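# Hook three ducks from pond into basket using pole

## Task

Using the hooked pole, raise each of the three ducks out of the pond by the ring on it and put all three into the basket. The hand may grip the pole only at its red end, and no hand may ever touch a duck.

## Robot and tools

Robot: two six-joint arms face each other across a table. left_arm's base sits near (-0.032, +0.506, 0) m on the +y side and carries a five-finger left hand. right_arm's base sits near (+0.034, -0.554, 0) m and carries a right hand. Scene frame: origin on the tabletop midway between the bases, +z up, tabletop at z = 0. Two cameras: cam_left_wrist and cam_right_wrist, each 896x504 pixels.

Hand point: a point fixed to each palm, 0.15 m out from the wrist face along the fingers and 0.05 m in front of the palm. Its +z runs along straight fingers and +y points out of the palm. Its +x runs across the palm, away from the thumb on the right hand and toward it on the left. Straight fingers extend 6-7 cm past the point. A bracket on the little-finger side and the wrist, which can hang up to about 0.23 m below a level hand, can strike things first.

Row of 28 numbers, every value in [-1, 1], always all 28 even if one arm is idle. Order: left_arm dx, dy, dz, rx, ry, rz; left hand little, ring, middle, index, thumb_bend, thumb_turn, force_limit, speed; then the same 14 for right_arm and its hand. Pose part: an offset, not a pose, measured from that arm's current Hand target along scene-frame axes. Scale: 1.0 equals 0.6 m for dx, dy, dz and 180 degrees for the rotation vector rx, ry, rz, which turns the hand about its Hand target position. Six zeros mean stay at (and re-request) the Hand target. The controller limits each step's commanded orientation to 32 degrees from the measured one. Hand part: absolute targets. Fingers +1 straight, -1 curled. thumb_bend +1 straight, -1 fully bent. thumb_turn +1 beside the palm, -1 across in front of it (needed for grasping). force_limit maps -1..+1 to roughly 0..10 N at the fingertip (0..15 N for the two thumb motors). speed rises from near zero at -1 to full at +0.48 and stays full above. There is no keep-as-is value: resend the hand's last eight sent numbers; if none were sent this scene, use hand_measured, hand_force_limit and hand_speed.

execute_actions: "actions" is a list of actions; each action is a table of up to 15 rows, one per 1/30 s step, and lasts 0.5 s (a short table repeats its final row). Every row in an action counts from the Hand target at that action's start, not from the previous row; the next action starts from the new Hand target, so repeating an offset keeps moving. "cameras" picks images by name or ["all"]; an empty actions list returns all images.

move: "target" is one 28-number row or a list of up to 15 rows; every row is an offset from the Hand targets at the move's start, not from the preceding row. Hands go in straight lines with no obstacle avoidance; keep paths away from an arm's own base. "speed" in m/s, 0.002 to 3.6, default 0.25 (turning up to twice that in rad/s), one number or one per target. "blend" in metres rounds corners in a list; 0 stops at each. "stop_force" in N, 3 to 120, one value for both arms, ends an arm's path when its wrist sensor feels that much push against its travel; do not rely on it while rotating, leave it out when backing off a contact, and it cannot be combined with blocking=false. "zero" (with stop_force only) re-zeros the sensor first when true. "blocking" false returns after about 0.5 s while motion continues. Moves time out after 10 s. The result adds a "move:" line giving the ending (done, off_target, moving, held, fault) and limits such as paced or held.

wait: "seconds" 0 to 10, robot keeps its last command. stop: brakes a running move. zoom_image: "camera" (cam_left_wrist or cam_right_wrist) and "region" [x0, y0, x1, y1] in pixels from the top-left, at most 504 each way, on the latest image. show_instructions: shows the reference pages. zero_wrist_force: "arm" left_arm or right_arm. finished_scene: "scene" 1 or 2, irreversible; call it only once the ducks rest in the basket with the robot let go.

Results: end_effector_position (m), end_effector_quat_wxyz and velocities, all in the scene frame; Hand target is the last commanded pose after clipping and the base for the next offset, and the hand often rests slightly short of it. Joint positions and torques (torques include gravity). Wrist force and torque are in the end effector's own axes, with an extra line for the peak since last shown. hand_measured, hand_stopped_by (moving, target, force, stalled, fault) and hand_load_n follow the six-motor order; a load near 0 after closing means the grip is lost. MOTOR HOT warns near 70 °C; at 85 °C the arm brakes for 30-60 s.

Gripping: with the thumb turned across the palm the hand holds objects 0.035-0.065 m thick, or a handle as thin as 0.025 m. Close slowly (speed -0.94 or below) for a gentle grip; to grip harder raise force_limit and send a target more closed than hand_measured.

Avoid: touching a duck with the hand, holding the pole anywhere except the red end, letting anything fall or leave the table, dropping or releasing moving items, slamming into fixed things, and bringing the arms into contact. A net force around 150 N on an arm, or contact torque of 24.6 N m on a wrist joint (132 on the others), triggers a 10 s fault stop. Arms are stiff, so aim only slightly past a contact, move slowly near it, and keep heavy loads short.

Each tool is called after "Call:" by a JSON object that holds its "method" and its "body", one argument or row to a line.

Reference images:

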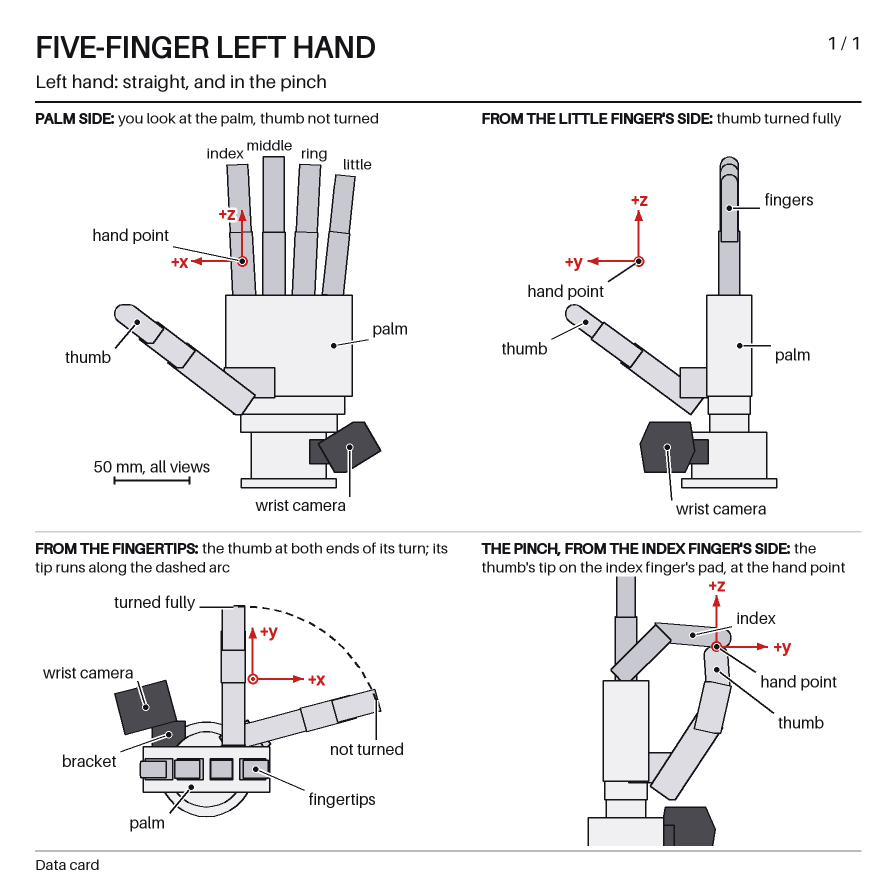

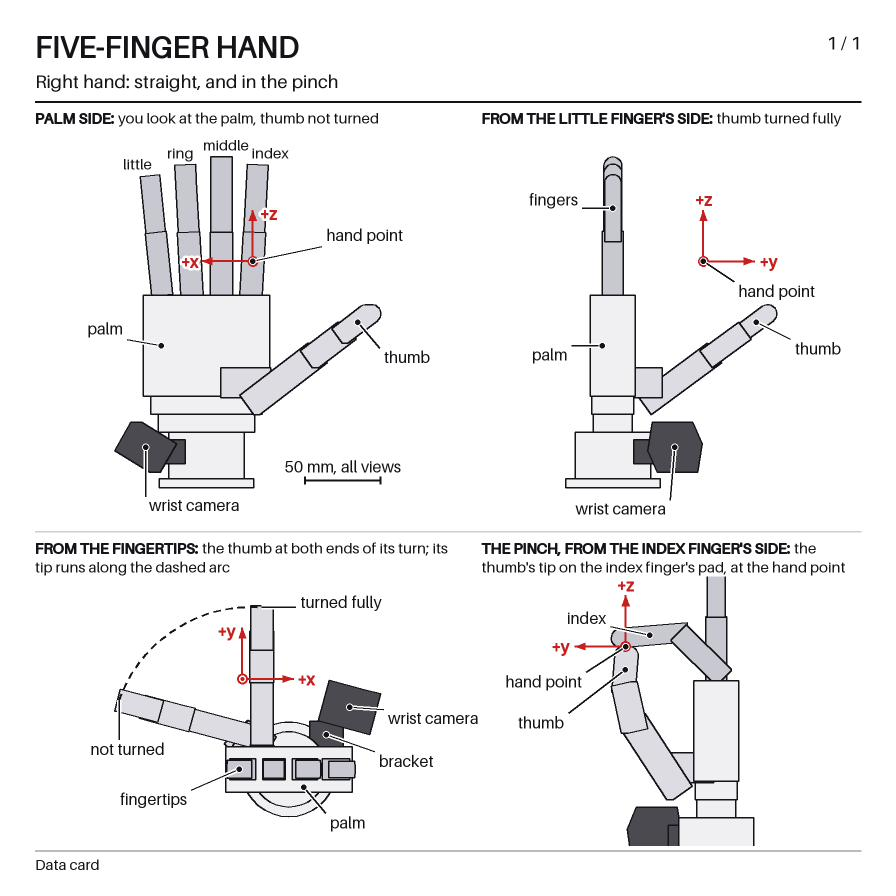

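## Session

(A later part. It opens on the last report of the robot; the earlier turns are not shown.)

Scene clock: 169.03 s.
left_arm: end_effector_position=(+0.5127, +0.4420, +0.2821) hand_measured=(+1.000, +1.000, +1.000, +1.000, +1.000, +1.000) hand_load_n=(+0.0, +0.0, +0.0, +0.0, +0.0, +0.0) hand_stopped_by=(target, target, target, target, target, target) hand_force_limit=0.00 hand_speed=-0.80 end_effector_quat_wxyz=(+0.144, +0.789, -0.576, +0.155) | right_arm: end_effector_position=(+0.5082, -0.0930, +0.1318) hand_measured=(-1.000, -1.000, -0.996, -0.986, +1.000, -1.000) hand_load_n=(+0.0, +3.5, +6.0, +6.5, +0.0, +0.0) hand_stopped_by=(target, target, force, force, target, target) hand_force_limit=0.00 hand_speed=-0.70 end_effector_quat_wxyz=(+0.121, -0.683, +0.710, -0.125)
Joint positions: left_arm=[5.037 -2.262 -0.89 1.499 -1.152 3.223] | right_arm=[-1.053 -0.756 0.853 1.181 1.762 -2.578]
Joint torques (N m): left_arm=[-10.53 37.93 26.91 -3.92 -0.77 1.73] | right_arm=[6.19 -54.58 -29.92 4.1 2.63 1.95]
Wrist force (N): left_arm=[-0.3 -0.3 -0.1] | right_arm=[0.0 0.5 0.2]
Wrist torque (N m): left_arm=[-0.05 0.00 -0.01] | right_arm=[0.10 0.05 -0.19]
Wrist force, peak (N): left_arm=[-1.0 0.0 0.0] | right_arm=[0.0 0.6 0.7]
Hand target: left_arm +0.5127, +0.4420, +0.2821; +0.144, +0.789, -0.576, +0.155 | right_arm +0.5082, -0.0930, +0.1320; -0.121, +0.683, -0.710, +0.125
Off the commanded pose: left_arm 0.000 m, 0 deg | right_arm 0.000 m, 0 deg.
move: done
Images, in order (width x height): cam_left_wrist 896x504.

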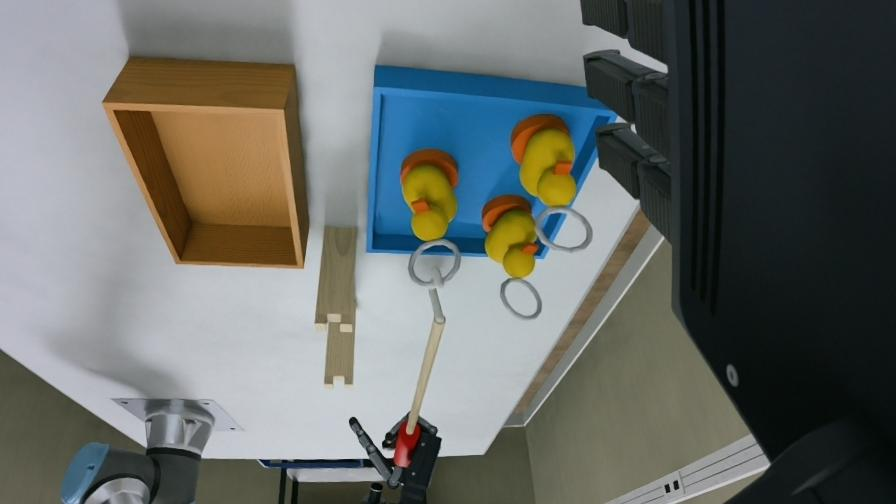

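Call:
{"method": "move", "body": {
  "target": [0,0,0,0,0,0,1,1,1,1,1,1,0,-0.8,0,0,0.0333,0,0,0,-1,-1,-1,-1,1,-1,0,-0.7],
  "speed": 0.03,
  "cameras": ["cam_left_wrist"]
}}

Call:
{"method": "zoom_image", "body": {
  "camera": "cam_left_wrist",
  "region": [360, 200, 520, 360]
}}

Scene clock: 171.43 s.
left_arm: end_effector_position=(+0.5127, +0.4420, +0.2821) hand_measured=(+1.000, +1.000, +1.000, +1.000, +1.000, +1.000) hand_load_n=(+0.0, +0.0, +0.0, +0.0, +0.0, +0.0) hand_stopped_by=(target, target, target, target, target, target) hand_force_limit=0.00 hand_speed=-0.80 end_effector_quat_wxyz=(+0.144, +0.789, -0.576, +0.155) | right_arm: end_effector_position=(+0.5082, -0.0930, +0.1518) hand_measured=(-1.000, -1.000, -0.996, -0.986, +1.000, -1.000) hand_load_n=(+0.5, +3.0, +5.5, +7.5, +0.0, +0.0) hand_stopped_by=(target, target, force, force, target, target) hand_force_limit=0.00 hand_speed=-0.70 end_effector_quat_wxyz=(+0.121, -0.683, +0.710, -0.125)
Joint positions: left_arm=[5.037 -2.262 -0.89 1.499 -1.152 3.223] | right_arm=[-1.053 -0.761 0.81 1.228 1.762 -2.578]
Joint torques (N m): left_arm=[-10.34 38.95 26.85 -3.99 -0.77 1.75] | right_arm=[4.11 -54.31 -30.61 3.8 0.72 1.07]
Wrist force (N): left_arm=[-0.4 0.3 -0.1] | right_arm=[-0.1 0.5 0.9]
Wrist torque (N m): left_arm=[0.05 0.01 -0.03] | right_arm=[0.05 0.26 -0.25]
Wrist force, peak (N): left_arm=[-0.9 -0.2 -0.2] | right_arm=[-0.4 0.7 1.2]
Hand target: left_arm +0.5127, +0.4420, +0.2821; +0.144, +0.789, -0.576, +0.155 | right_arm +0.5082, -0.0930, +0.1520; -0.121, +0.683, -0.710, +0.125
Off the commanded pose: left_arm 0.000 m, 0 deg | right_arm 0.000 m, 0 deg.
move: done
Images, in order (width x height): cam_left_wrist 896x504.

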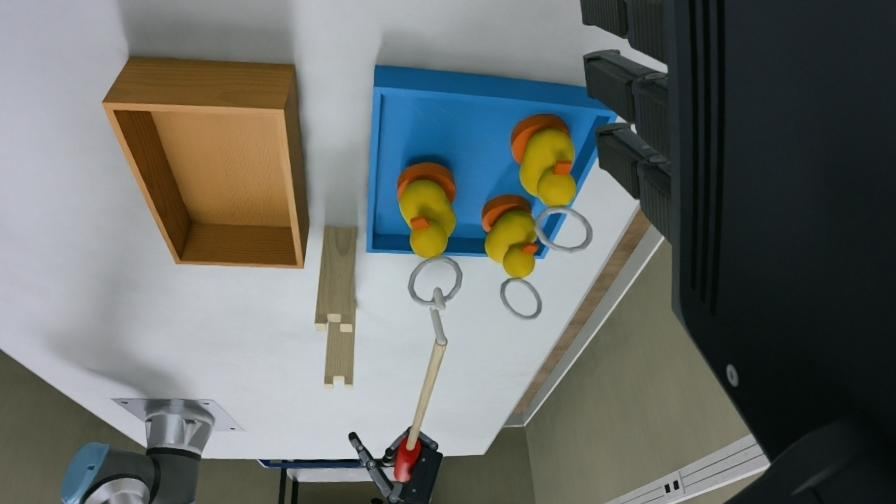

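Scaled by 3.150 from the camera's 896x504 image, which has a finer 1280x720 frame.

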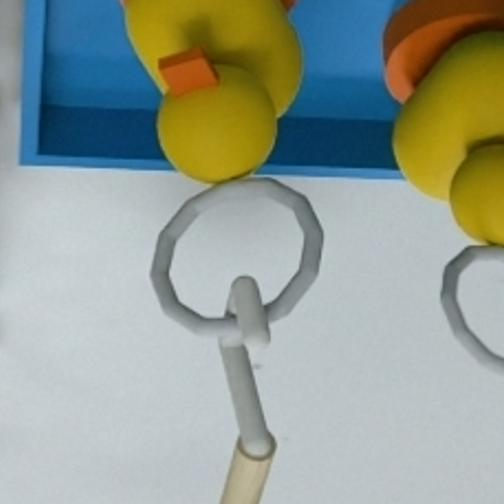

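Call:
{"method": "move", "body": {
  "target": [
    [0,0,0,0,0,0,1,1,1,1,1,1,0,-0.8,0,0,0.163,0,0,0,-1,-1,-1,-1,1,-1,0,-0.7],
    [0,0,0,0,0,0,1,1,1,1,1,1,0,-0.8,-0.34,0.098,0.163,0,0,0,-1,-1,-1,-1,1,-1,0,-0.7]
  ],
  "speed": 0.09,
  "blend": 0.03,
  "cameras": ["cam_left_wrist"]
}}

Scene clock: 183.23 s.
left_arm: end_effector_position=(+0.5127, +0.4420, +0.2821) hand_measured=(+1.000, +1.000, +1.000, +1.000, +1.000, +1.000) hand_load_n=(+0.0, +0.0, +0.0, +0.0, +0.0, -0.5) hand_stopped_by=(target, target, target, target, target, target) hand_force_limit=0.00 hand_speed=-0.80 end_effector_quat_wxyz=(+0.144, +0.789, -0.576, +0.155) | right_arm: end_effector_position=(+0.3044, -0.0343, +0.2498) hand_measured=(-1.000, -1.000, -0.996, -0.986, +1.000, -1.000) hand_load_n=(+0.0, +3.0, +6.0, +7.0, +0.0, +0.0) hand_stopped_by=(target, target, force, force, target, target) hand_force_limit=0.00 hand_speed=-0.70 end_effector_quat_wxyz=(+0.121, -0.683, +0.710, -0.125)
Joint positions: left_arm=[5.037 -2.262 -0.89 1.499 -1.152 3.223] | right_arm=[-0.739 -0.988 0.962 1.375 1.842 -2.266]
Joint torques (N m): left_arm=[-10.18 38.35 25.91 -3.89 -0.76 1.5] | right_arm=[8.19 -48.17 -10.49 4.45 2.69 1.78]
Wrist force (N): left_arm=[-0.7 -0.3 -0.2] | right_arm=[0.5 0.3 1.1]
Wrist torque (N m): left_arm=[-0.03 0.06 -0.03] | right_arm=[0.01 0.12 -0.17]
Wrist force, peak (N): left_arm=[-0.9 0.2 0.4] | right_arm=[0.4 0.3 1.5]
Hand target: left_arm +0.5127, +0.4420, +0.2821; +0.144, +0.789, -0.576, +0.155 | right_arm +0.3042, -0.0342, +0.2498; -0.121, +0.683, -0.710, +0.125
Off the commanded pose: left_arm 0.000 m, 0 deg | right_arm 0.000 m, 0 deg.
move: done
Images, in order (width x height): cam_left_wrist 896x504.

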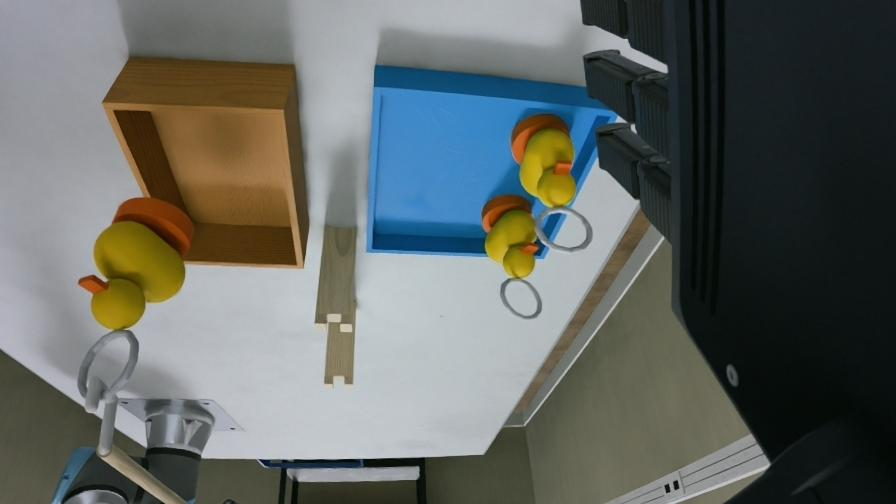

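Call:
{"method": "move", "body": {
  "target": [0,0,0,0,0,0,1,1,1,1,1,1,0,-0.8,0.02,0.003,-0.16,0,0,0,-1,-1,-1,-1,1,-1,0,-0.7],
  "speed": 0.06,
  "cameras": ["cam_left_wrist"]
}}

Call:
{"method": "zoom_image", "body": {
  "camera": "cam_left_wrist",
  "region": [60, 40, 340, 400]
}}

Scene clock: 188.47 s.
left_arm: end_effector_position=(+0.5127, +0.4420, +0.2821) hand_measured=(+1.000, +1.000, +1.000, +1.000, +1.000, +1.000) hand_load_n=(+0.0, +0.0, +0.0, +0.0, +0.0, +0.0) hand_stopped_by=(target, target, target, target, target, target) hand_force_limit=0.00 hand_speed=-0.80 end_effector_quat_wxyz=(+0.144, +0.789, -0.576, +0.155) | right_arm: end_effector_position=(+0.3162, -0.0324, +0.1539) hand_measured=(-1.000, -1.000, -0.996, -0.986, +1.000, -1.000) hand_load_n=(+0.0, +3.0, +5.5, +7.0, +0.0, +0.0) hand_stopped_by=(target, target, force, force, target, target) hand_force_limit=0.00 hand_speed=-0.70 end_effector_quat_wxyz=(+0.121, -0.683, +0.710, -0.125)
Joint positions: left_arm=[5.037 -2.262 -0.89 1.499 -1.152 3.223] | right_arm=[-0.753 -0.947 1.141 1.152 1.839 -2.28]
Joint torques (N m): left_arm=[-10.4 38.77 26.6 -3.86 -0.74 1.43] | right_arm=[-7.35 -35.48 -8.6 0.07 -1.72 -1.94]
Wrist force (N): left_arm=[-0.6 0.2 -0.3] | right_arm=[0.2 0.5 1.0]
Wrist torque (N m): left_arm=[0.05 0.02 -0.05] | right_arm=[0.04 0.17 -0.10]
Wrist force, peak (N): left_arm=[-0.9 0.0 -0.5] | right_arm=[0.4 0.5 1.4]
Hand target: left_arm +0.5127, +0.4420, +0.2821; +0.144, +0.789, -0.576, +0.155 | right_arm +0.3162, -0.0324, +0.1538; -0.121, +0.683, -0.710, +0.125
Off the commanded pose: left_arm 0.000 m, 0 deg | right_arm 0.000 m, 0 deg.
move: done
Images, in order (width x height): cam_left_wrist 896x504.

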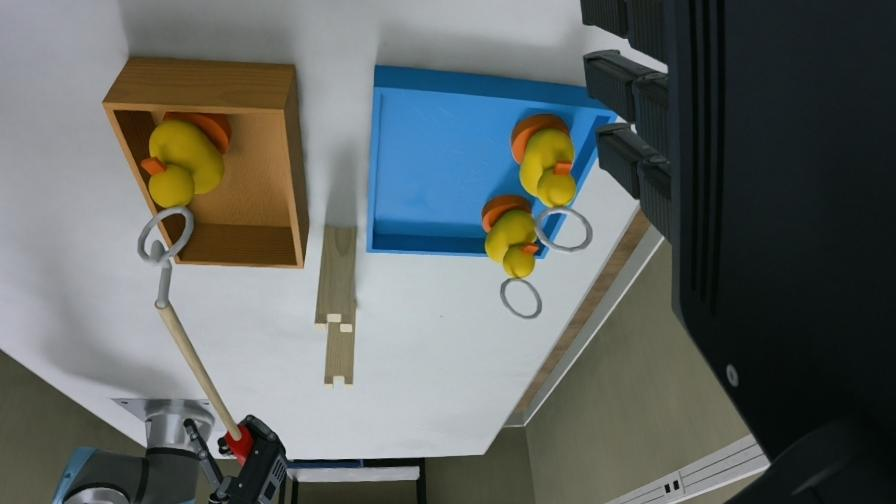

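Scaled by 1.400 from the camera's 896x504 image, which has a finer 1280x720 frame.

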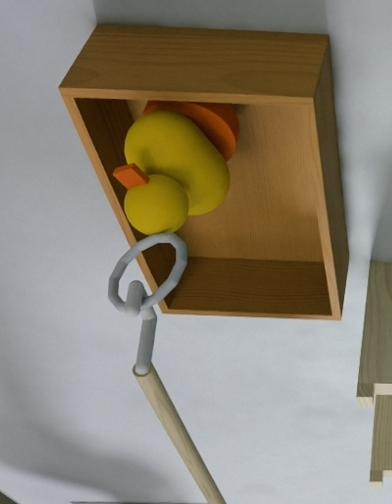

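Call:
{"method": "move", "body": {
  "target": [0,0,0,0,0,0,1,1,1,1,1,1,0,-0.8,0,0,-0.0667,0,0,0,-1,-1,-1,-1,1,-1,0,-0.7],
  "speed": 0.03,
  "cameras": ["cam_left_wrist"]
}}

Call:
{"method": "zoom_image", "body": {
  "camera": "cam_left_wrist",
  "region": [90, 90, 230, 300]
}}

Scene clock: 191.73 s.
left_arm: end_effector_position=(+0.5127, +0.4420, +0.2821) hand_measured=(+1.000, +1.000, +1.000, +1.000, +1.000, +1.000) hand_load_n=(+0.0, +0.0, +0.0, +0.0, -0.5, +0.0) hand_stopped_by=(target, target, target, target, target, target) hand_force_limit=0.00 hand_speed=-0.80 end_effector_quat_wxyz=(+0.144, +0.789, -0.576, +0.155) | right_arm: end_effector_position=(+0.3162, -0.0324, +0.1139) hand_measured=(-1.000, -1.000, -0.996, -0.986, +1.000, -1.000) hand_load_n=(+0.0, +3.0, +6.0, +6.5, +0.0, +0.0) hand_stopped_by=(target, target, force, force, target, target) hand_force_limit=0.00 hand_speed=-0.70 end_effector_quat_wxyz=(+0.121, -0.683, +0.710, -0.125)
Joint positions: left_arm=[5.037 -2.262 -0.89 1.499 -1.152 3.223] | right_arm=[-0.753 -0.923 1.206 1.063 1.839 -2.28]
Joint torques (N m): left_arm=[-10.11 39.15 26.61 -3.8 -0.83 1.39] | right_arm=[-2.94 -36.03 -8.06 -0.4 0.66 0.5]
Wrist force (N): left_arm=[-0.3 -0.1 -0.3] | right_arm=[0.5 0.1 0.7]
Wrist torque (N m): left_arm=[-0.01 -0.01 -0.02] | right_arm=[0.03 -0.06 -0.02]
Wrist force, peak (N): left_arm=[-1.1 0.0 -0.1] | right_arm=[0.4 0.5 1.5]
Hand target: left_arm +0.5127, +0.4420, +0.2821; +0.144, +0.789, -0.576, +0.155 | right_arm +0.3162, -0.0324, +0.1137; -0.121, +0.683, -0.710, +0.125
Off the commanded pose: left_arm 0.000 m, 0 deg | right_arm 0.000 m, 0 deg.
move: done
Images, in order (width x height): cam_left_wrist 896x504.

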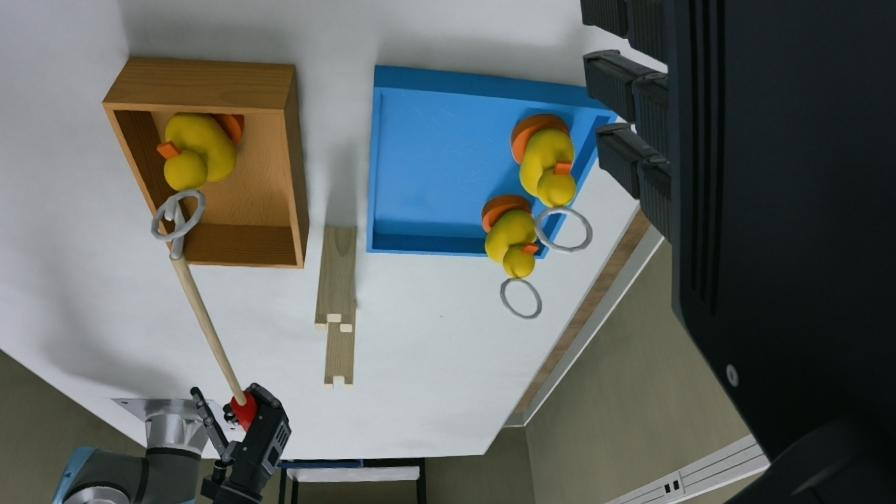

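Scaled by 2.400 from the camera's 896x504 image, which has a finer 1280x720 frame.

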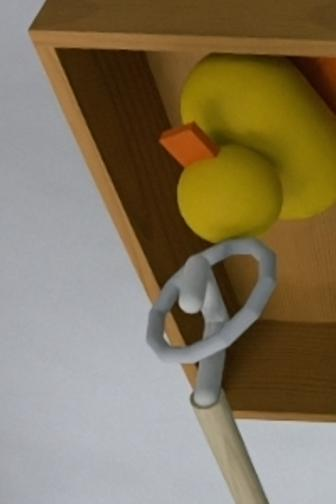

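Call:
{"method": "move", "body": {
  "target": [0,0,0,0,0,0,1,1,1,1,1,1,0,-0.8,-0.0016,-0.042,0,0,0,0,-1,-1,-1,-1,1,-1,0,-0.7],
  "speed": 0.03,
  "cameras": ["cam_left_wrist"]
}}

Call:
{"method": "zoom_image", "body": {
  "camera": "cam_left_wrist",
  "region": [90, 90, 230, 300]
}}

Scene clock: 194.70 s.
left_arm: end_effector_position=(+0.5127, +0.4420, +0.2821) hand_measured=(+1.000, +1.000, +1.000, +1.000, +1.000, +1.000) hand_load_n=(+0.0, +0.0, +0.0, +0.0, +0.0, +0.0) hand_stopped_by=(target, target, target, target, target, target) hand_force_limit=0.00 hand_speed=-0.80 end_effector_quat_wxyz=(+0.144, +0.789, -0.576, +0.155) | right_arm: end_effector_position=(+0.3153, -0.0575, +0.1137) hand_measured=(-1.000, -1.000, -0.996, -0.986, +1.000, -1.000) hand_load_n=(+0.0, +3.5, +5.5, +6.5, +0.0, +0.0) hand_stopped_by=(target, target, force, force, target, target) hand_force_limit=0.00 hand_speed=-0.70 end_effector_quat_wxyz=(+0.121, -0.683, +0.710, -0.125)
Joint positions: left_arm=[5.037 -2.262 -0.89 1.499 -1.152 3.223] | right_arm=[-0.784 -0.979 1.297 1.019 1.832 -2.311]
Joint torques (N m): left_arm=[-10.01 38.48 25.88 -3.74 -0.85 1.27] | right_arm=[-8.43 -46.64 -8.34 0.09 -1.49 -1.81]
Wrist force (N): left_arm=[-0.6 -0.1 0.0] | right_arm=[0.2 0.1 0.8]
Wrist torque (N m): left_arm=[-0.01 0.05 -0.04] | right_arm=[0.02 0.01 -0.03]
Wrist force, peak (N): left_arm=[-1.0 -0.2 0.1] | right_arm=[0.2 0.4 0.9]
Hand target: left_arm +0.5127, +0.4420, +0.2821; +0.144, +0.789, -0.576, +0.155 | right_arm +0.3153, -0.0576, +0.1137; -0.121, +0.683, -0.710, +0.125
Off the commanded pose: left_arm 0.000 m, 0 deg | right_arm 0.000 m, 0 deg.
move: done
Images, in order (width x height): cam_left_wrist 896x504.

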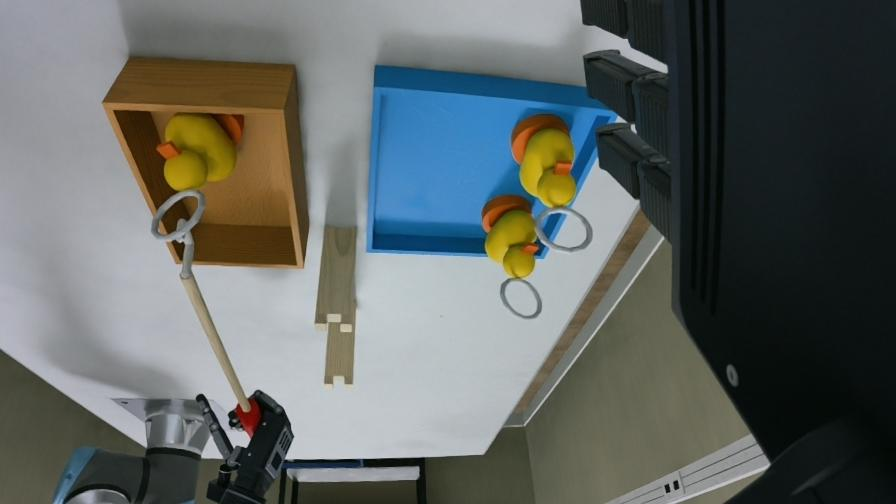

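Scaled by 2.400 from the camera's 896x504 image, which has a finer 1280x720 frame.

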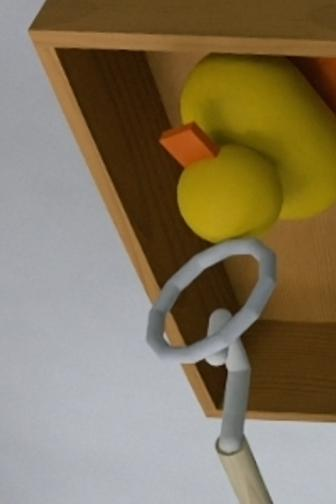

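Call:
{"method": "move", "body": {
  "target": [
    [0,0,0,0,0,0,1,1,1,1,1,1,0,-0.8,-0.0025,-0.0667,0,0,0,0,-1,-1,-1,-1,1,-1,0,-0.7],
    [0,0,0,0,0,0,1,1,1,1,1,1,0,-0.8,-0.0025,-0.0667,0.2,0,0,0,-1,-1,-1,-1,1,-1,0,-0.7],
    [0,0,0,0,0,0,1,1,1,1,1,1,0,-0.8,0.4903,-0.2623,0.2,0,0,0,-1,-1,-1,-1,1,-1,0,-0.7],
    [0,0,0,0,0,0,1,1,1,1,1,1,0,-0.8,0.4903,-0.2623,-0.008,0,0,0,-1,-1,-1,-1,1,-1,0,-0.7]
  ],
  "speed": [0.06, 0.15, 0.2, 0.12],
  "blend": [0.01, 0.03, 0.03, 0],
  "cameras": ["cam_left_wrist"]
}}

Call:
{"method": "zoom_image", "body": {
  "camera": "cam_left_wrist",
  "region": [460, 240, 580, 360]
}}

Scene clock: 202.80 s.
left_arm: end_effector_position=(+0.5127, +0.4420, +0.2821) hand_measured=(+1.000, +1.000, +1.000, +1.000, +1.000, +1.000) hand_load_n=(+0.0, +0.0, +0.0, +0.0, +0.0, +0.0) hand_stopped_by=(target, target, target, target, target, target) hand_force_limit=0.00 hand_speed=-0.80 end_effector_quat_wxyz=(+0.144, +0.789, -0.576, +0.155) | right_arm: end_effector_position=(+0.6094, -0.2150, +0.1091) hand_measured=(-1.000, -1.000, -0.996, -0.986, +1.000, -1.000) hand_load_n=(+0.0, +3.0, +5.5, +6.5, +0.0, +0.0) hand_stopped_by=(target, target, force, force, target, target) hand_force_limit=0.00 hand_speed=-0.70 end_effector_quat_wxyz=(+0.121, -0.683, +0.710, -0.125)
Joint positions: left_arm=[5.037 -2.262 -0.89 1.499 -1.152 3.223] | right_arm=[-1.305 -0.728 0.851 1.117 1.684 -2.821]
Joint torques (N m): left_arm=[-10.32 38.84 26.5 -3.73 -0.78 1.14] | right_arm=[-7.37 -43.18 -8.92 0 -1.83 -1.7]
Wrist force (N): left_arm=[0.0 -0.1 -0.2] | right_arm=[0.3 0.5 0.2]
Wrist torque (N m): left_arm=[-0.01 -0.05 0.00] | right_arm=[0.19 0.00 -0.07]
Wrist force, peak (N): left_arm=[-0.9 -0.6 -0.2] | right_arm=[0.5 0.3 1.3]
Hand target: left_arm +0.5127, +0.4420, +0.2821; +0.144, +0.789, -0.576, +0.155 | right_arm +0.6094, -0.2150, +0.1089; -0.121, +0.683, -0.710, +0.125
Off the commanded pose: left_arm 0.000 m, 0 deg | right_arm 0.000 m, 0 deg.
move: done
Images, in order (width x height): cam_left_wrist 896x504.

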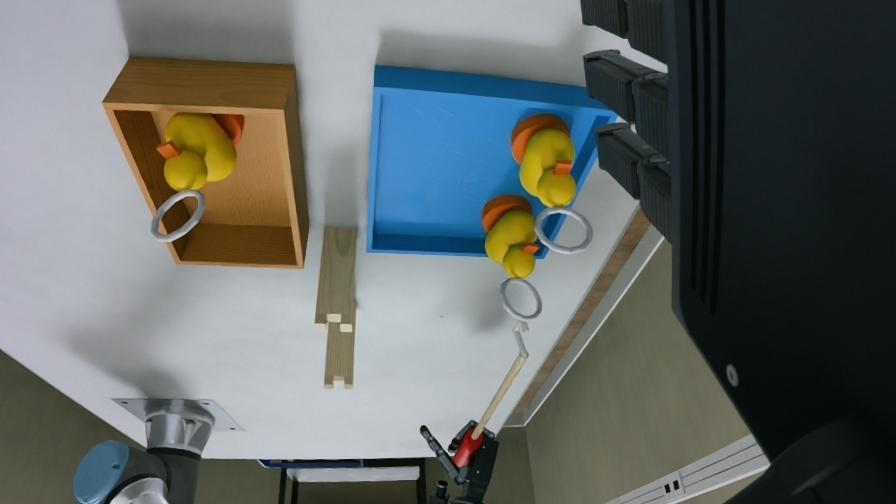

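Scaled by 4.200 from the camera's 896x504 image, which has a finer 1280x720 frame.

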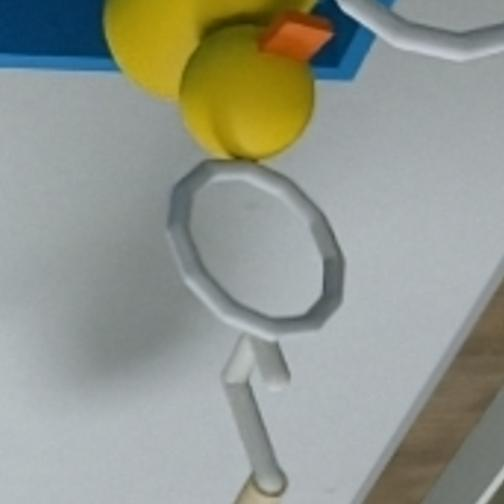

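Call:
{"method": "move", "body": {
  "target": [0,0,0,0,0,0,1,1,1,1,1,1,0,-0.8,-0.02,0.05,0,0,0,0,-1,-1,-1,-1,1,-1,0,-0.7],
  "speed": 0.05,
  "cameras": ["cam_left_wrist"]
}}

Call:
{"method": "zoom_image", "body": {
  "camera": "cam_left_wrist",
  "region": [460, 240, 580, 360]
}}

Scene clock: 210.27 s.
left_arm: end_effector_position=(+0.5127, +0.4420, +0.2821) hand_measured=(+1.000, +1.000, +1.000, +1.000, +1.000, +1.000) hand_load_n=(+0.0, +0.0, +0.0, +0.0, +0.0, -0.5) hand_stopped_by=(target, target, target, target, target, target) hand_force_limit=0.00 hand_speed=-0.80 end_effector_quat_wxyz=(+0.144, +0.789, -0.576, +0.155) | right_arm: end_effector_position=(+0.5975, -0.1852, +0.1089) hand_measured=(-1.000, -1.000, -0.996, -0.986, +1.000, -1.000) hand_load_n=(+0.0, +3.0, +5.5, +6.5, +0.0, +0.0) hand_stopped_by=(target, target, force, force, target, target) hand_force_limit=0.00 hand_speed=-0.70 end_effector_quat_wxyz=(+0.121, -0.683, +0.710, -0.125)
Joint positions: left_arm=[5.037 -2.262 -0.89 1.499 -1.152 3.223] | right_arm=[-1.253 -0.711 0.821 1.136 1.701 -2.771]
Joint torques (N m): left_arm=[-10.19 39.08 26.26 -3.62 -0.74 0.97] | right_arm=[6.77 -42.73 -31.11 4.03 2.37 1.77]
Wrist force (N): left_arm=[-0.5 0.3 -0.4] | right_arm=[0.4 0.3 0.3]
Wrist torque (N m): left_arm=[0.06 0.02 -0.04] | right_arm=[0.12 -0.02 -0.16]
Wrist force, peak (N): left_arm=[-1.0 -0.2 -0.4] | right_arm=[0.3 0.7 0.5]
Hand target: left_arm +0.5127, +0.4420, +0.2821; +0.144, +0.789, -0.576, +0.155 | right_arm +0.5974, -0.1850, +0.1089; -0.121, +0.683, -0.710, +0.125
Off the commanded pose: left_arm 0.000 m, 0 deg | right_arm 0.000 m, 0 deg.
move: done
Images, in order (width x height): cam_left_wrist 896x504.

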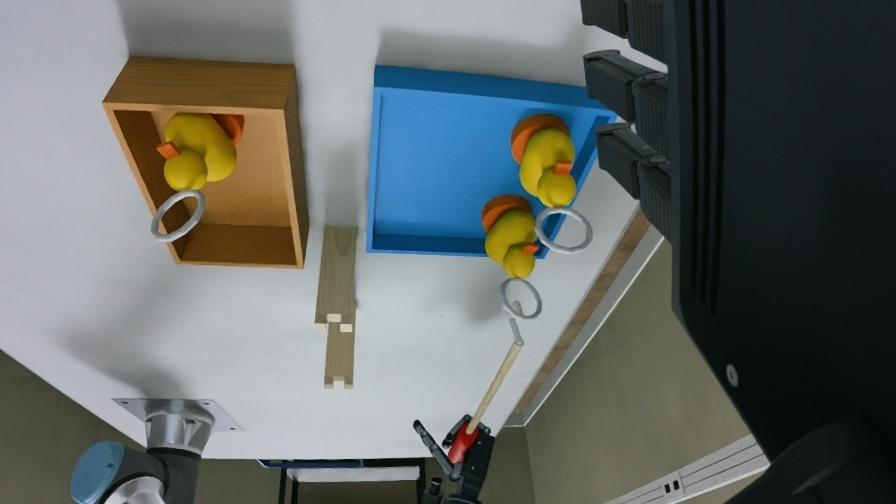

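Scaled by 4.200 from the camera's 896x504 image, which has a finer 1280x720 frame.

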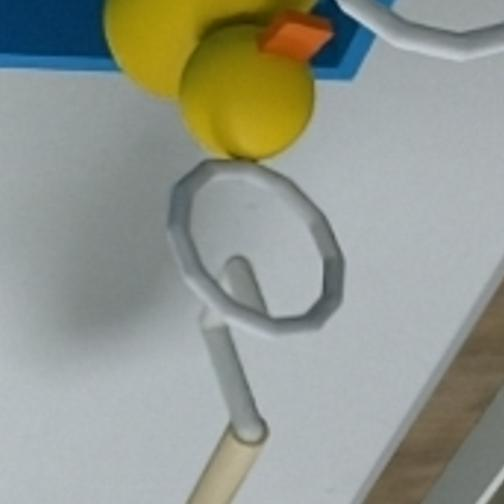

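Call:
{"method": "move", "body": {
  "target": [
    [0,0,0,0,0,0,1,1,1,1,1,1,0,-0.8,-0.001,0.04,-0.002,0,0,0,-1,-1,-1,-1,1,-1,0,-0.7],
    [0,0,0,0,0,0,1,1,1,1,1,1,0,-0.8,-0.001,0.04,0.03,0,0,0,-1,-1,-1,-1,1,-1,0,-0.7]
  ],
  "speed": 0.035,
  "cameras": ["cam_left_wrist"]
}}

Call:
{"method": "zoom_image", "body": {
  "camera": "cam_left_wrist",
  "region": [460, 240, 580, 360]
}}

Scene clock: 216.13 s.
left_arm: end_effector_position=(+0.5127, +0.4420, +0.2821) hand_measured=(+1.000, +1.000, +1.000, +1.000, +1.000, +1.000) hand_load_n=(+0.0, +0.0, +0.0, +0.0, +0.0, +0.0) hand_stopped_by=(target, target, target, target, target, target) hand_force_limit=0.00 hand_speed=-0.80 end_effector_quat_wxyz=(+0.144, +0.789, -0.576, +0.155) | right_arm: end_effector_position=(+0.5968, -0.1610, +0.1269) hand_measured=(-1.000, -1.000, -0.996, -0.986, +1.000, -1.000) hand_load_n=(+0.0, +3.0, +6.0, +7.0, +0.0, +0.0) hand_stopped_by=(target, target, force, force, target, target) hand_force_limit=0.00 hand_speed=-0.70 end_effector_quat_wxyz=(+0.121, -0.683, +0.710, -0.125)
Joint positions: left_arm=[5.037 -2.262 -0.89 1.499 -1.152 3.223] | right_arm=[-1.217 -0.67 0.702 1.219 1.712 -2.736]
Joint torques (N m): left_arm=[-9.81 39.52 26.41 -3.62 -0.74 0.83] | right_arm=[7.24 -51.14 -31.23 4.08 2.38 1.96]
Wrist force (N): left_arm=[-0.4 -0.1 -0.3] | right_arm=[-0.2 0.7 1.1]
Wrist torque (N m): left_arm=[0.00 0.02 -0.03] | right_arm=[0.11 0.25 -0.25]
Wrist force, peak (N): left_arm=[-0.8 0.4 -0.4] | right_arm=[-0.2 0.8 1.1]
Hand target: left_arm +0.5127, +0.4420, +0.2821; +0.144, +0.789, -0.576, +0.155 | right_arm +0.5968, -0.1610, +0.1269; -0.121, +0.683, -0.710, +0.125
Off the commanded pose: left_arm 0.000 m, 0 deg | right_arm 0.000 m, 0 deg.
move: done
Images, in order (width x height): cam_left_wrist 896x504.

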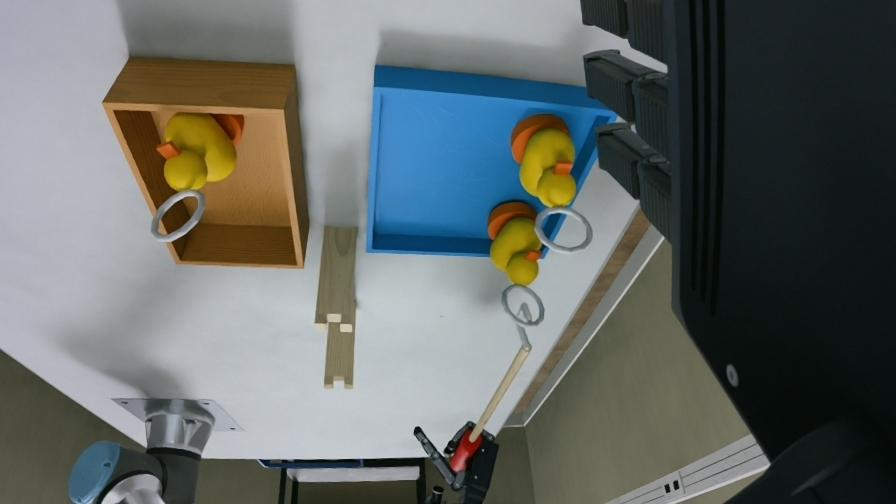

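Scaled by 4.200 from the camera's 896x504 image, which has a finer 1280x720 frame.

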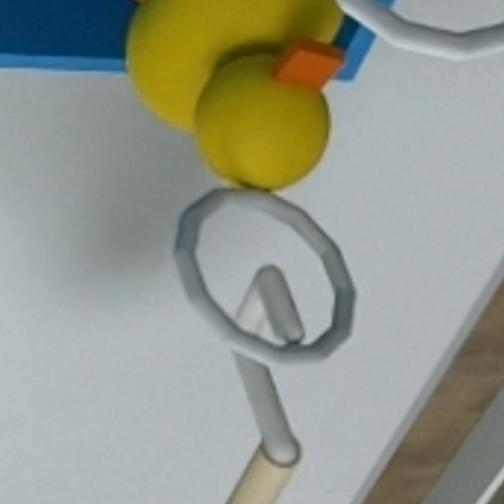

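Call:
{"method": "zoom_image", "body": {
  "camera": "cam_left_wrist",
  "region": [500, 280, 550, 330]
}}

Scaled by 10.080 from the camera's 896x504 image, which has a finer 1280x720 frame.

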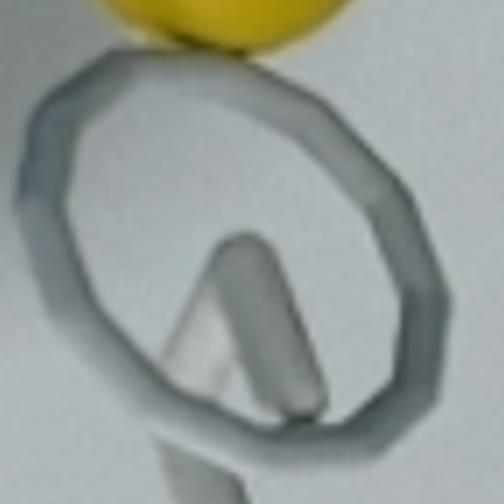

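Call:
{"method": "move", "body": {
  "target": [
    [0,0,0,0,0,0,1,1,1,1,1,1,0,-0.8,0,0,-0.0283,0,0,0,-1,-1,-1,-1,1,-1,0,-0.7],
    [0,0,0,0,0,0,1,1,1,1,1,1,0,-0.8,-0.0075,0.0217,-0.0283,0,0,0,-1,-1,-1,-1,1,-1,0,-0.7]
  ],
  "speed": 0.035,
  "cameras": ["cam_left_wrist"]
}}

Call:
{"method": "zoom_image", "body": {
  "camera": "cam_left_wrist",
  "region": [460, 240, 580, 360]
}}

Scene clock: 221.40 s.
left_arm: end_effector_position=(+0.5127, +0.4420, +0.2821) hand_measured=(+1.000, +1.000, +1.000, +1.000, +1.000, +1.000) hand_load_n=(+0.0, +0.0, +0.0, +0.0, +0.0, -0.5) hand_stopped_by=(target, target, target, target, target, target) hand_force_limit=0.00 hand_speed=-0.80 end_effector_quat_wxyz=(+0.144, +0.789, -0.576, +0.155) | right_arm: end_effector_position=(+0.5924, -0.1481, +0.1100) hand_measured=(-1.000, -1.000, -0.996, -0.986, +1.000, -1.000) hand_load_n=(+0.0, +3.0, +6.0, +6.5, +0.0, +0.0) hand_stopped_by=(target, target, force, force, target, target) hand_force_limit=0.00 hand_speed=-0.70 end_effector_quat_wxyz=(+0.121, -0.683, +0.710, -0.125)
Joint positions: left_arm=[5.037 -2.262 -0.89 1.499 -1.152 3.223] | right_arm=[-1.195 -0.653 0.715 1.193 1.719 -2.716]
Joint torques (N m): left_arm=[-9.83 39.04 26.08 -3.55 -0.82 0.85] | right_arm=[8.26 -45.99 -31.6 4.38 2.44 1.57]
Wrist force (N): left_arm=[-0.5 -0.2 -0.2] | right_arm=[-0.1 0.5 0.4]
Wrist torque (N m): left_arm=[-0.02 0.02 -0.03] | right_arm=[0.12 0.05 -0.17]
Wrist force, peak (N): left_arm=[-0.8 -0.5 -0.5] | right_arm=[-0.2 1.0 1.1]
Hand target: left_arm +0.5127, +0.4420, +0.2821; +0.144, +0.789, -0.576, +0.155 | right_arm +0.5923, -0.1480, +0.1100; -0.121, +0.683, -0.710, +0.125
Off the commanded pose: left_arm 0.000 m, 0 deg | right_arm 0.000 m, 0 deg.
move: done
Images, in order (width x height): cam_left_wrist 896x504.

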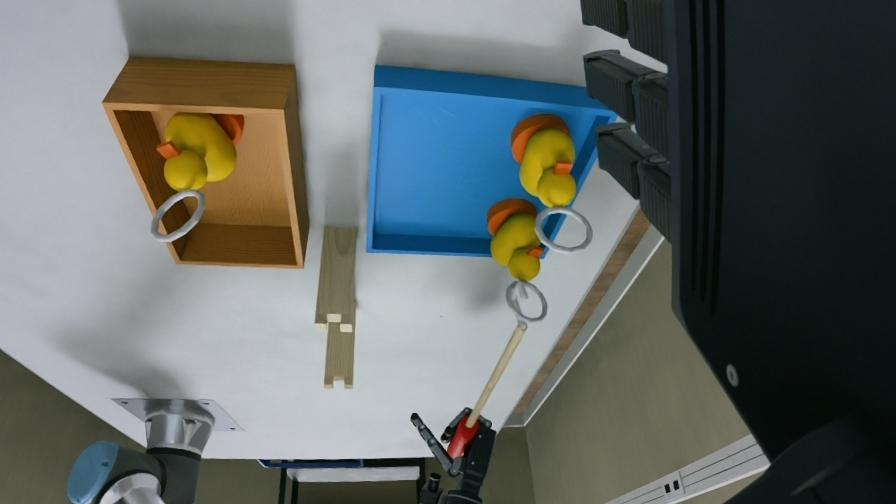

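Scaled by 4.200 from the camera's 896x504 image, which has a finer 1280x720 frame.

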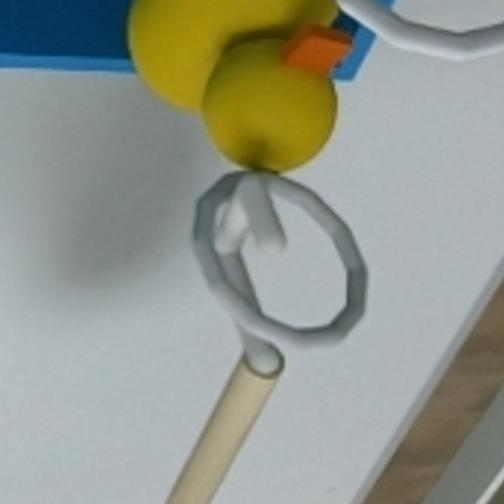

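Call:
{"method": "zoom_image", "body": {
  "camera": "cam_left_wrist",
  "region": [500, 270, 560, 330]
}}

Scaled by 8.400 from the camera's 896x504 image, which has a finer 1280x720 frame.

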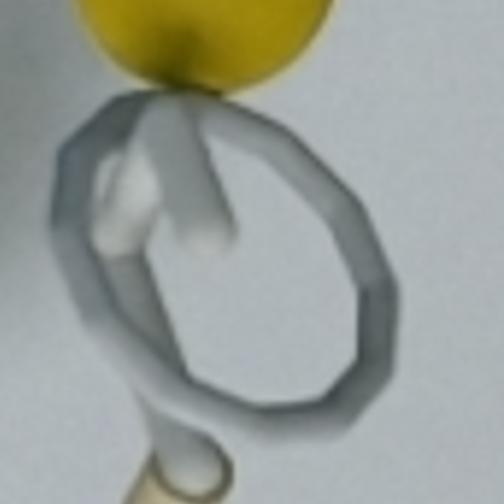

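Call:
{"method": "move", "body": {
  "target": [
    [0,0,0,0,0,0,1,1,1,1,1,1,0,-0.8,0.0108,0,0.012,0,0,0,-1,-1,-1,-1,1,-1,0,-0.7],
    [0,0,0,0,0,0,1,1,1,1,1,1,0,-0.8,0.0108,0,0.053,0,0,0,-1,-1,-1,-1,1,-1,0,-0.7]
  ],
  "speed": 0.035,
  "cameras": ["cam_left_wrist"]
}}

Call:
{"method": "zoom_image", "body": {
  "camera": "cam_left_wrist",
  "region": [480, 270, 560, 350]
}}

Scene clock: 227.07 s.
left_arm: end_effector_position=(+0.5127, +0.4420, +0.2821) hand_measured=(+1.000, +1.000, +1.000, +1.000, +1.000, +1.000) hand_load_n=(+0.0, +0.0, +0.0, +0.0, +0.0, +0.0) hand_stopped_by=(target, target, target, target, target, target) hand_force_limit=0.00 hand_speed=-0.80 end_effector_quat_wxyz=(+0.144, +0.789, -0.576, +0.155) | right_arm: end_effector_position=(+0.5988, -0.1480, +0.1417) hand_measured=(-1.000, -1.000, -0.996, -0.986, +1.000, -1.000) hand_load_n=(+0.0, +3.0, +6.0, +7.0, +0.0, +0.0) hand_stopped_by=(target, target, force, force, target, target) hand_force_limit=0.00 hand_speed=-0.70 end_effector_quat_wxyz=(+0.121, -0.683, +0.710, -0.124)
Joint positions: left_arm=[5.037 -2.262 -0.89 1.499 -1.152 3.223] | right_arm=[-1.199 -0.634 0.597 1.29 1.718 -2.719]
Joint torques (N m): left_arm=[-10.41 39.19 25.83 -3.6 -0.82 0.64] | right_arm=[-4.32 -44.89 -31.38 4.04 -0.14 -1.34]
Wrist force (N): left_arm=[-0.3 0.1 -0.4] | right_arm=[0.0 0.8 1.0]
Wrist torque (N m): left_arm=[0.02 -0.02 -0.02] | right_arm=[0.15 0.24 -0.11]
Wrist force, peak (N): left_arm=[-1.0 0.0 -0.1] | right_arm=[0.1 1.2 1.0]
Hand target: left_arm +0.5127, +0.4420, +0.2821; +0.144, +0.789, -0.576, +0.155 | right_arm +0.5988, -0.1480, +0.1418; -0.121, +0.683, -0.710, +0.125
Off the commanded pose: left_arm 0.000 m, 0 deg | right_arm 0.000 m, 0 deg.
move: done
Images, in order (width x height): cam_left_wrist 896x504.

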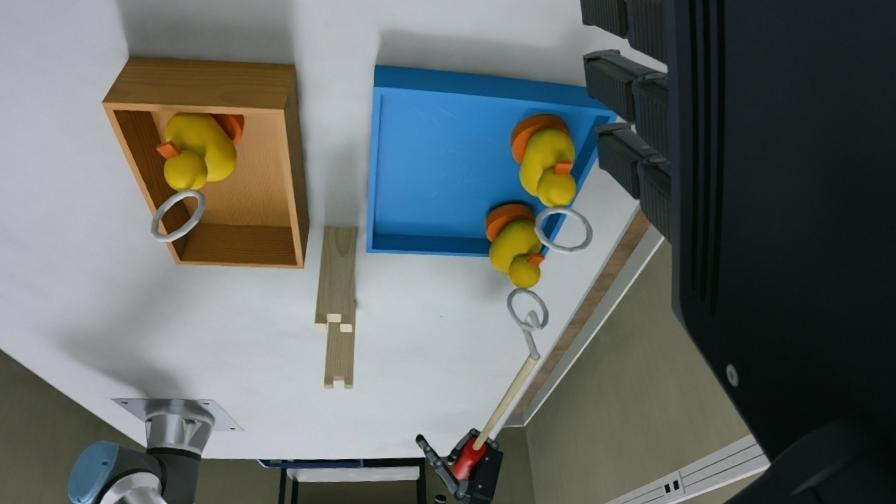

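Scaled by 6.300 from the camera's 896x504 image, which has a finer 1280x720 frame.

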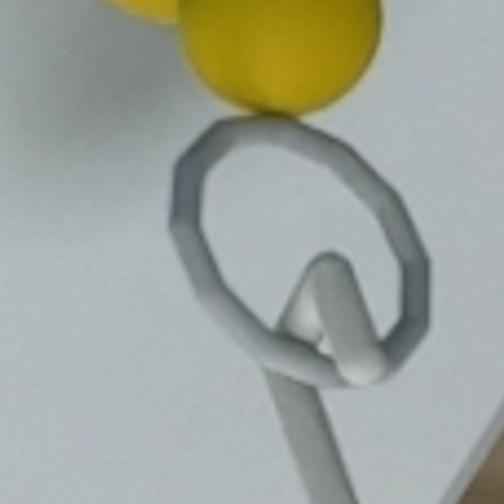

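Call:
{"method": "move", "body": {
  "target": [
    [0,0,0,0,0,0,1,1,1,1,1,1,0,-0.8,0,0,0.18,0,0,0,-1,-1,-1,-1,1,-1,0,-0.7],
    [0,0,0,0,0,0,1,1,1,1,1,1,0,-0.8,-0.508,0.118,0.18,0,0,-0.0667,-1,-1,-1,-1,1,-1,0,-0.7]
  ],
  "speed": 0.1,
  "blend": 0.03,
  "cameras": ["cam_left_wrist"]
}}

Scene clock: 241.47 s.
left_arm: end_effector_position=(+0.5127, +0.4420, +0.2821) hand_measured=(+1.000, +1.000, +1.000, +1.000, +1.000, +1.000) hand_load_n=(+0.0, +0.0, +0.0, +0.0, +0.0, +0.0) hand_stopped_by=(target, target, target, target, target, target) hand_force_limit=0.00 hand_speed=-0.80 end_effector_quat_wxyz=(+0.144, +0.789, -0.576, +0.155) | right_arm: end_effector_position=(+0.2942, -0.0772, +0.2498) hand_measured=(-1.000, -1.000, -0.996, -0.986, +1.000, -1.000) hand_load_n=(+0.0, +3.0, +5.5, +7.0, +0.0, +0.0) hand_stopped_by=(target, target, force, force, target, target) hand_force_limit=0.00 hand_speed=-0.70 end_effector_quat_wxyz=(+0.107, -0.605, +0.777, -0.136)
Joint positions: left_arm=[5.037 -2.262 -0.89 1.499 -1.152 3.223] | right_arm=[-0.762 -1.095 1.142 1.358 1.878 -2.075]
Joint torques (N m): left_arm=[-9.91 39.61 26.76 -3.4 -0.61 0.37] | right_arm=[5.99 -43.94 -9.91 4.52 2.44 1.87]
Wrist force (N): left_arm=[0.0 0.0 -0.2] | right_arm=[0.2 0.2 1.4]
Wrist torque (N m): left_arm=[0.01 -0.05 -0.01] | right_arm=[-0.02 0.15 -0.19]
Wrist force, peak (N): left_arm=[-0.9 -0.2 -0.5] | right_arm=[0.1 1.4 1.4]
Hand target: left_arm +0.5127, +0.4420, +0.2821; +0.144, +0.789, -0.576, +0.155 | right_arm +0.2940, -0.0772, +0.2498; +0.107, -0.605, +0.777, -0.136
Off the commanded pose: left_arm 0.000 m, 0 deg | right_arm 0.000 m, 0 deg.
move: done
Images, in order (width x height): cam_left_wrist 896x504.

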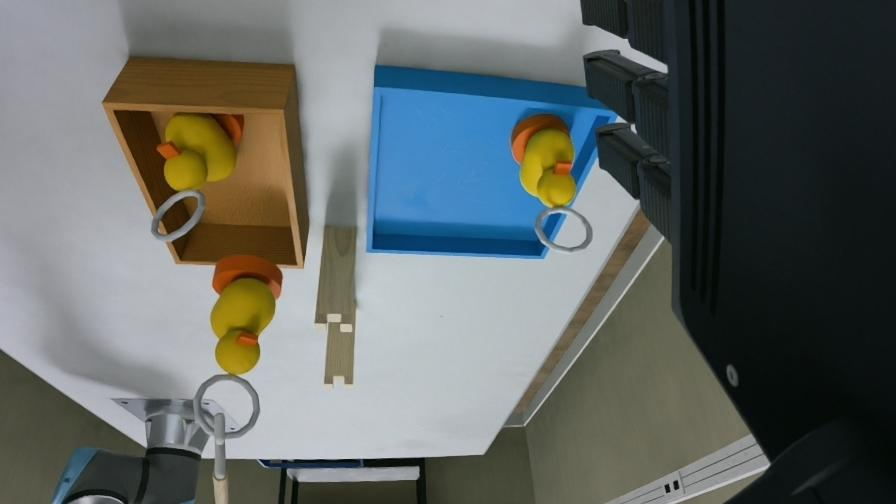

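Call:
{"method": "move", "body": {
  "target": [0,0,0,0,0,0,1,1,1,1,1,1,0,-0.8,-0.008,0.023,-0.16,0,0,0,-1,-1,-1,-1,1,-1,0,-0.7],
  "speed": 0.06,
  "cameras": ["cam_left_wrist"]
}}

Call:
{"method": "zoom_image", "body": {
  "camera": "cam_left_wrist",
  "region": [80, 40, 330, 340]
}}

Scene clock: 244.87 s.
left_arm: end_effector_position=(+0.5127, +0.4420, +0.2821) hand_measured=(+1.000, +1.000, +1.000, +1.000, +1.000, +1.000) hand_load_n=(+0.0, +0.0, +0.0, +0.0, -0.5, +0.0) hand_stopped_by=(target, target, target, target, target, target) hand_force_limit=0.00 hand_speed=-0.80 end_effector_quat_wxyz=(+0.144, +0.789, -0.576, +0.155) | right_arm: end_effector_position=(+0.2892, -0.0634, +0.1539) hand_measured=(-1.000, -1.000, -0.996, -0.986, +1.000, -1.000) hand_load_n=(+0.0, +3.0, +5.5, +7.0, +0.0, +0.0) hand_stopped_by=(target, target, force, force, target, target) hand_force_limit=0.00 hand_speed=-0.70 end_effector_quat_wxyz=(+0.107, -0.605, +0.777, -0.136)
Joint positions: left_arm=[5.037 -2.262 -0.89 1.499 -1.152 3.223] | right_arm=[-0.736 -1.031 1.293 1.15 1.882 -2.048]
Joint torques (N m): left_arm=[-9.87 39.43 25.84 -3.36 -0.62 0.43] | right_arm=[6.85 -33.98 -8.07 -0.02 2.59 1.94]
Wrist force (N): left_arm=[-0.3 0.1 -0.2] | right_arm=[0.0 0.3 1.1]
Wrist torque (N m): left_arm=[0.02 0.00 -0.02] | right_arm=[0.06 0.19 -0.20]
Wrist force, peak (N): left_arm=[-0.9 0.2 -0.2] | right_arm=[0.7 0.5 1.5]
Hand target: left_arm +0.5127, +0.4420, +0.2821; +0.144, +0.789, -0.576, +0.155 | right_arm +0.2892, -0.0634, +0.1538; +0.107, -0.605, +0.777, -0.136
Off the commanded pose: left_arm 0.000 m, 0 deg | right_arm 0.000 m, 0 deg.
move: done
Images, in order (width x height): cam_left_wrist 896x504.

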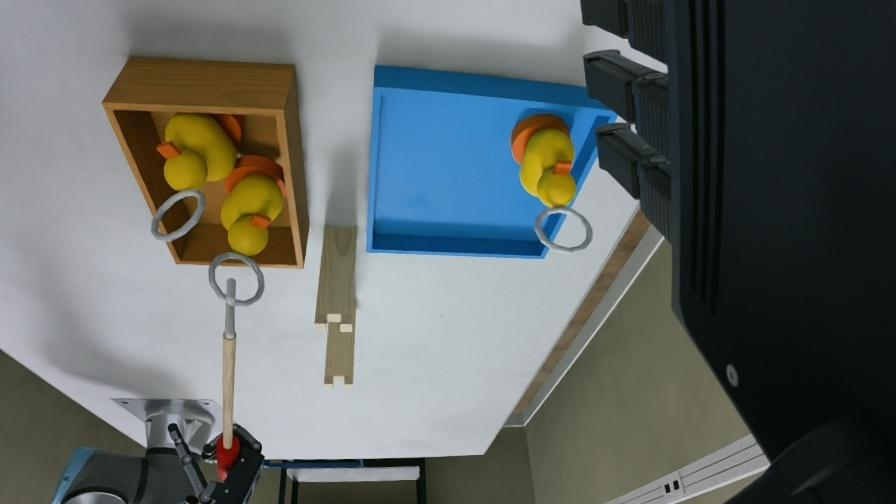

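Scaled by 1.680 from the camera's 896x504 image, which has a finer 1280x720 frame.

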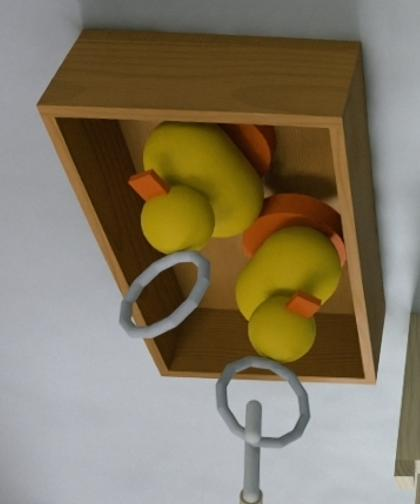

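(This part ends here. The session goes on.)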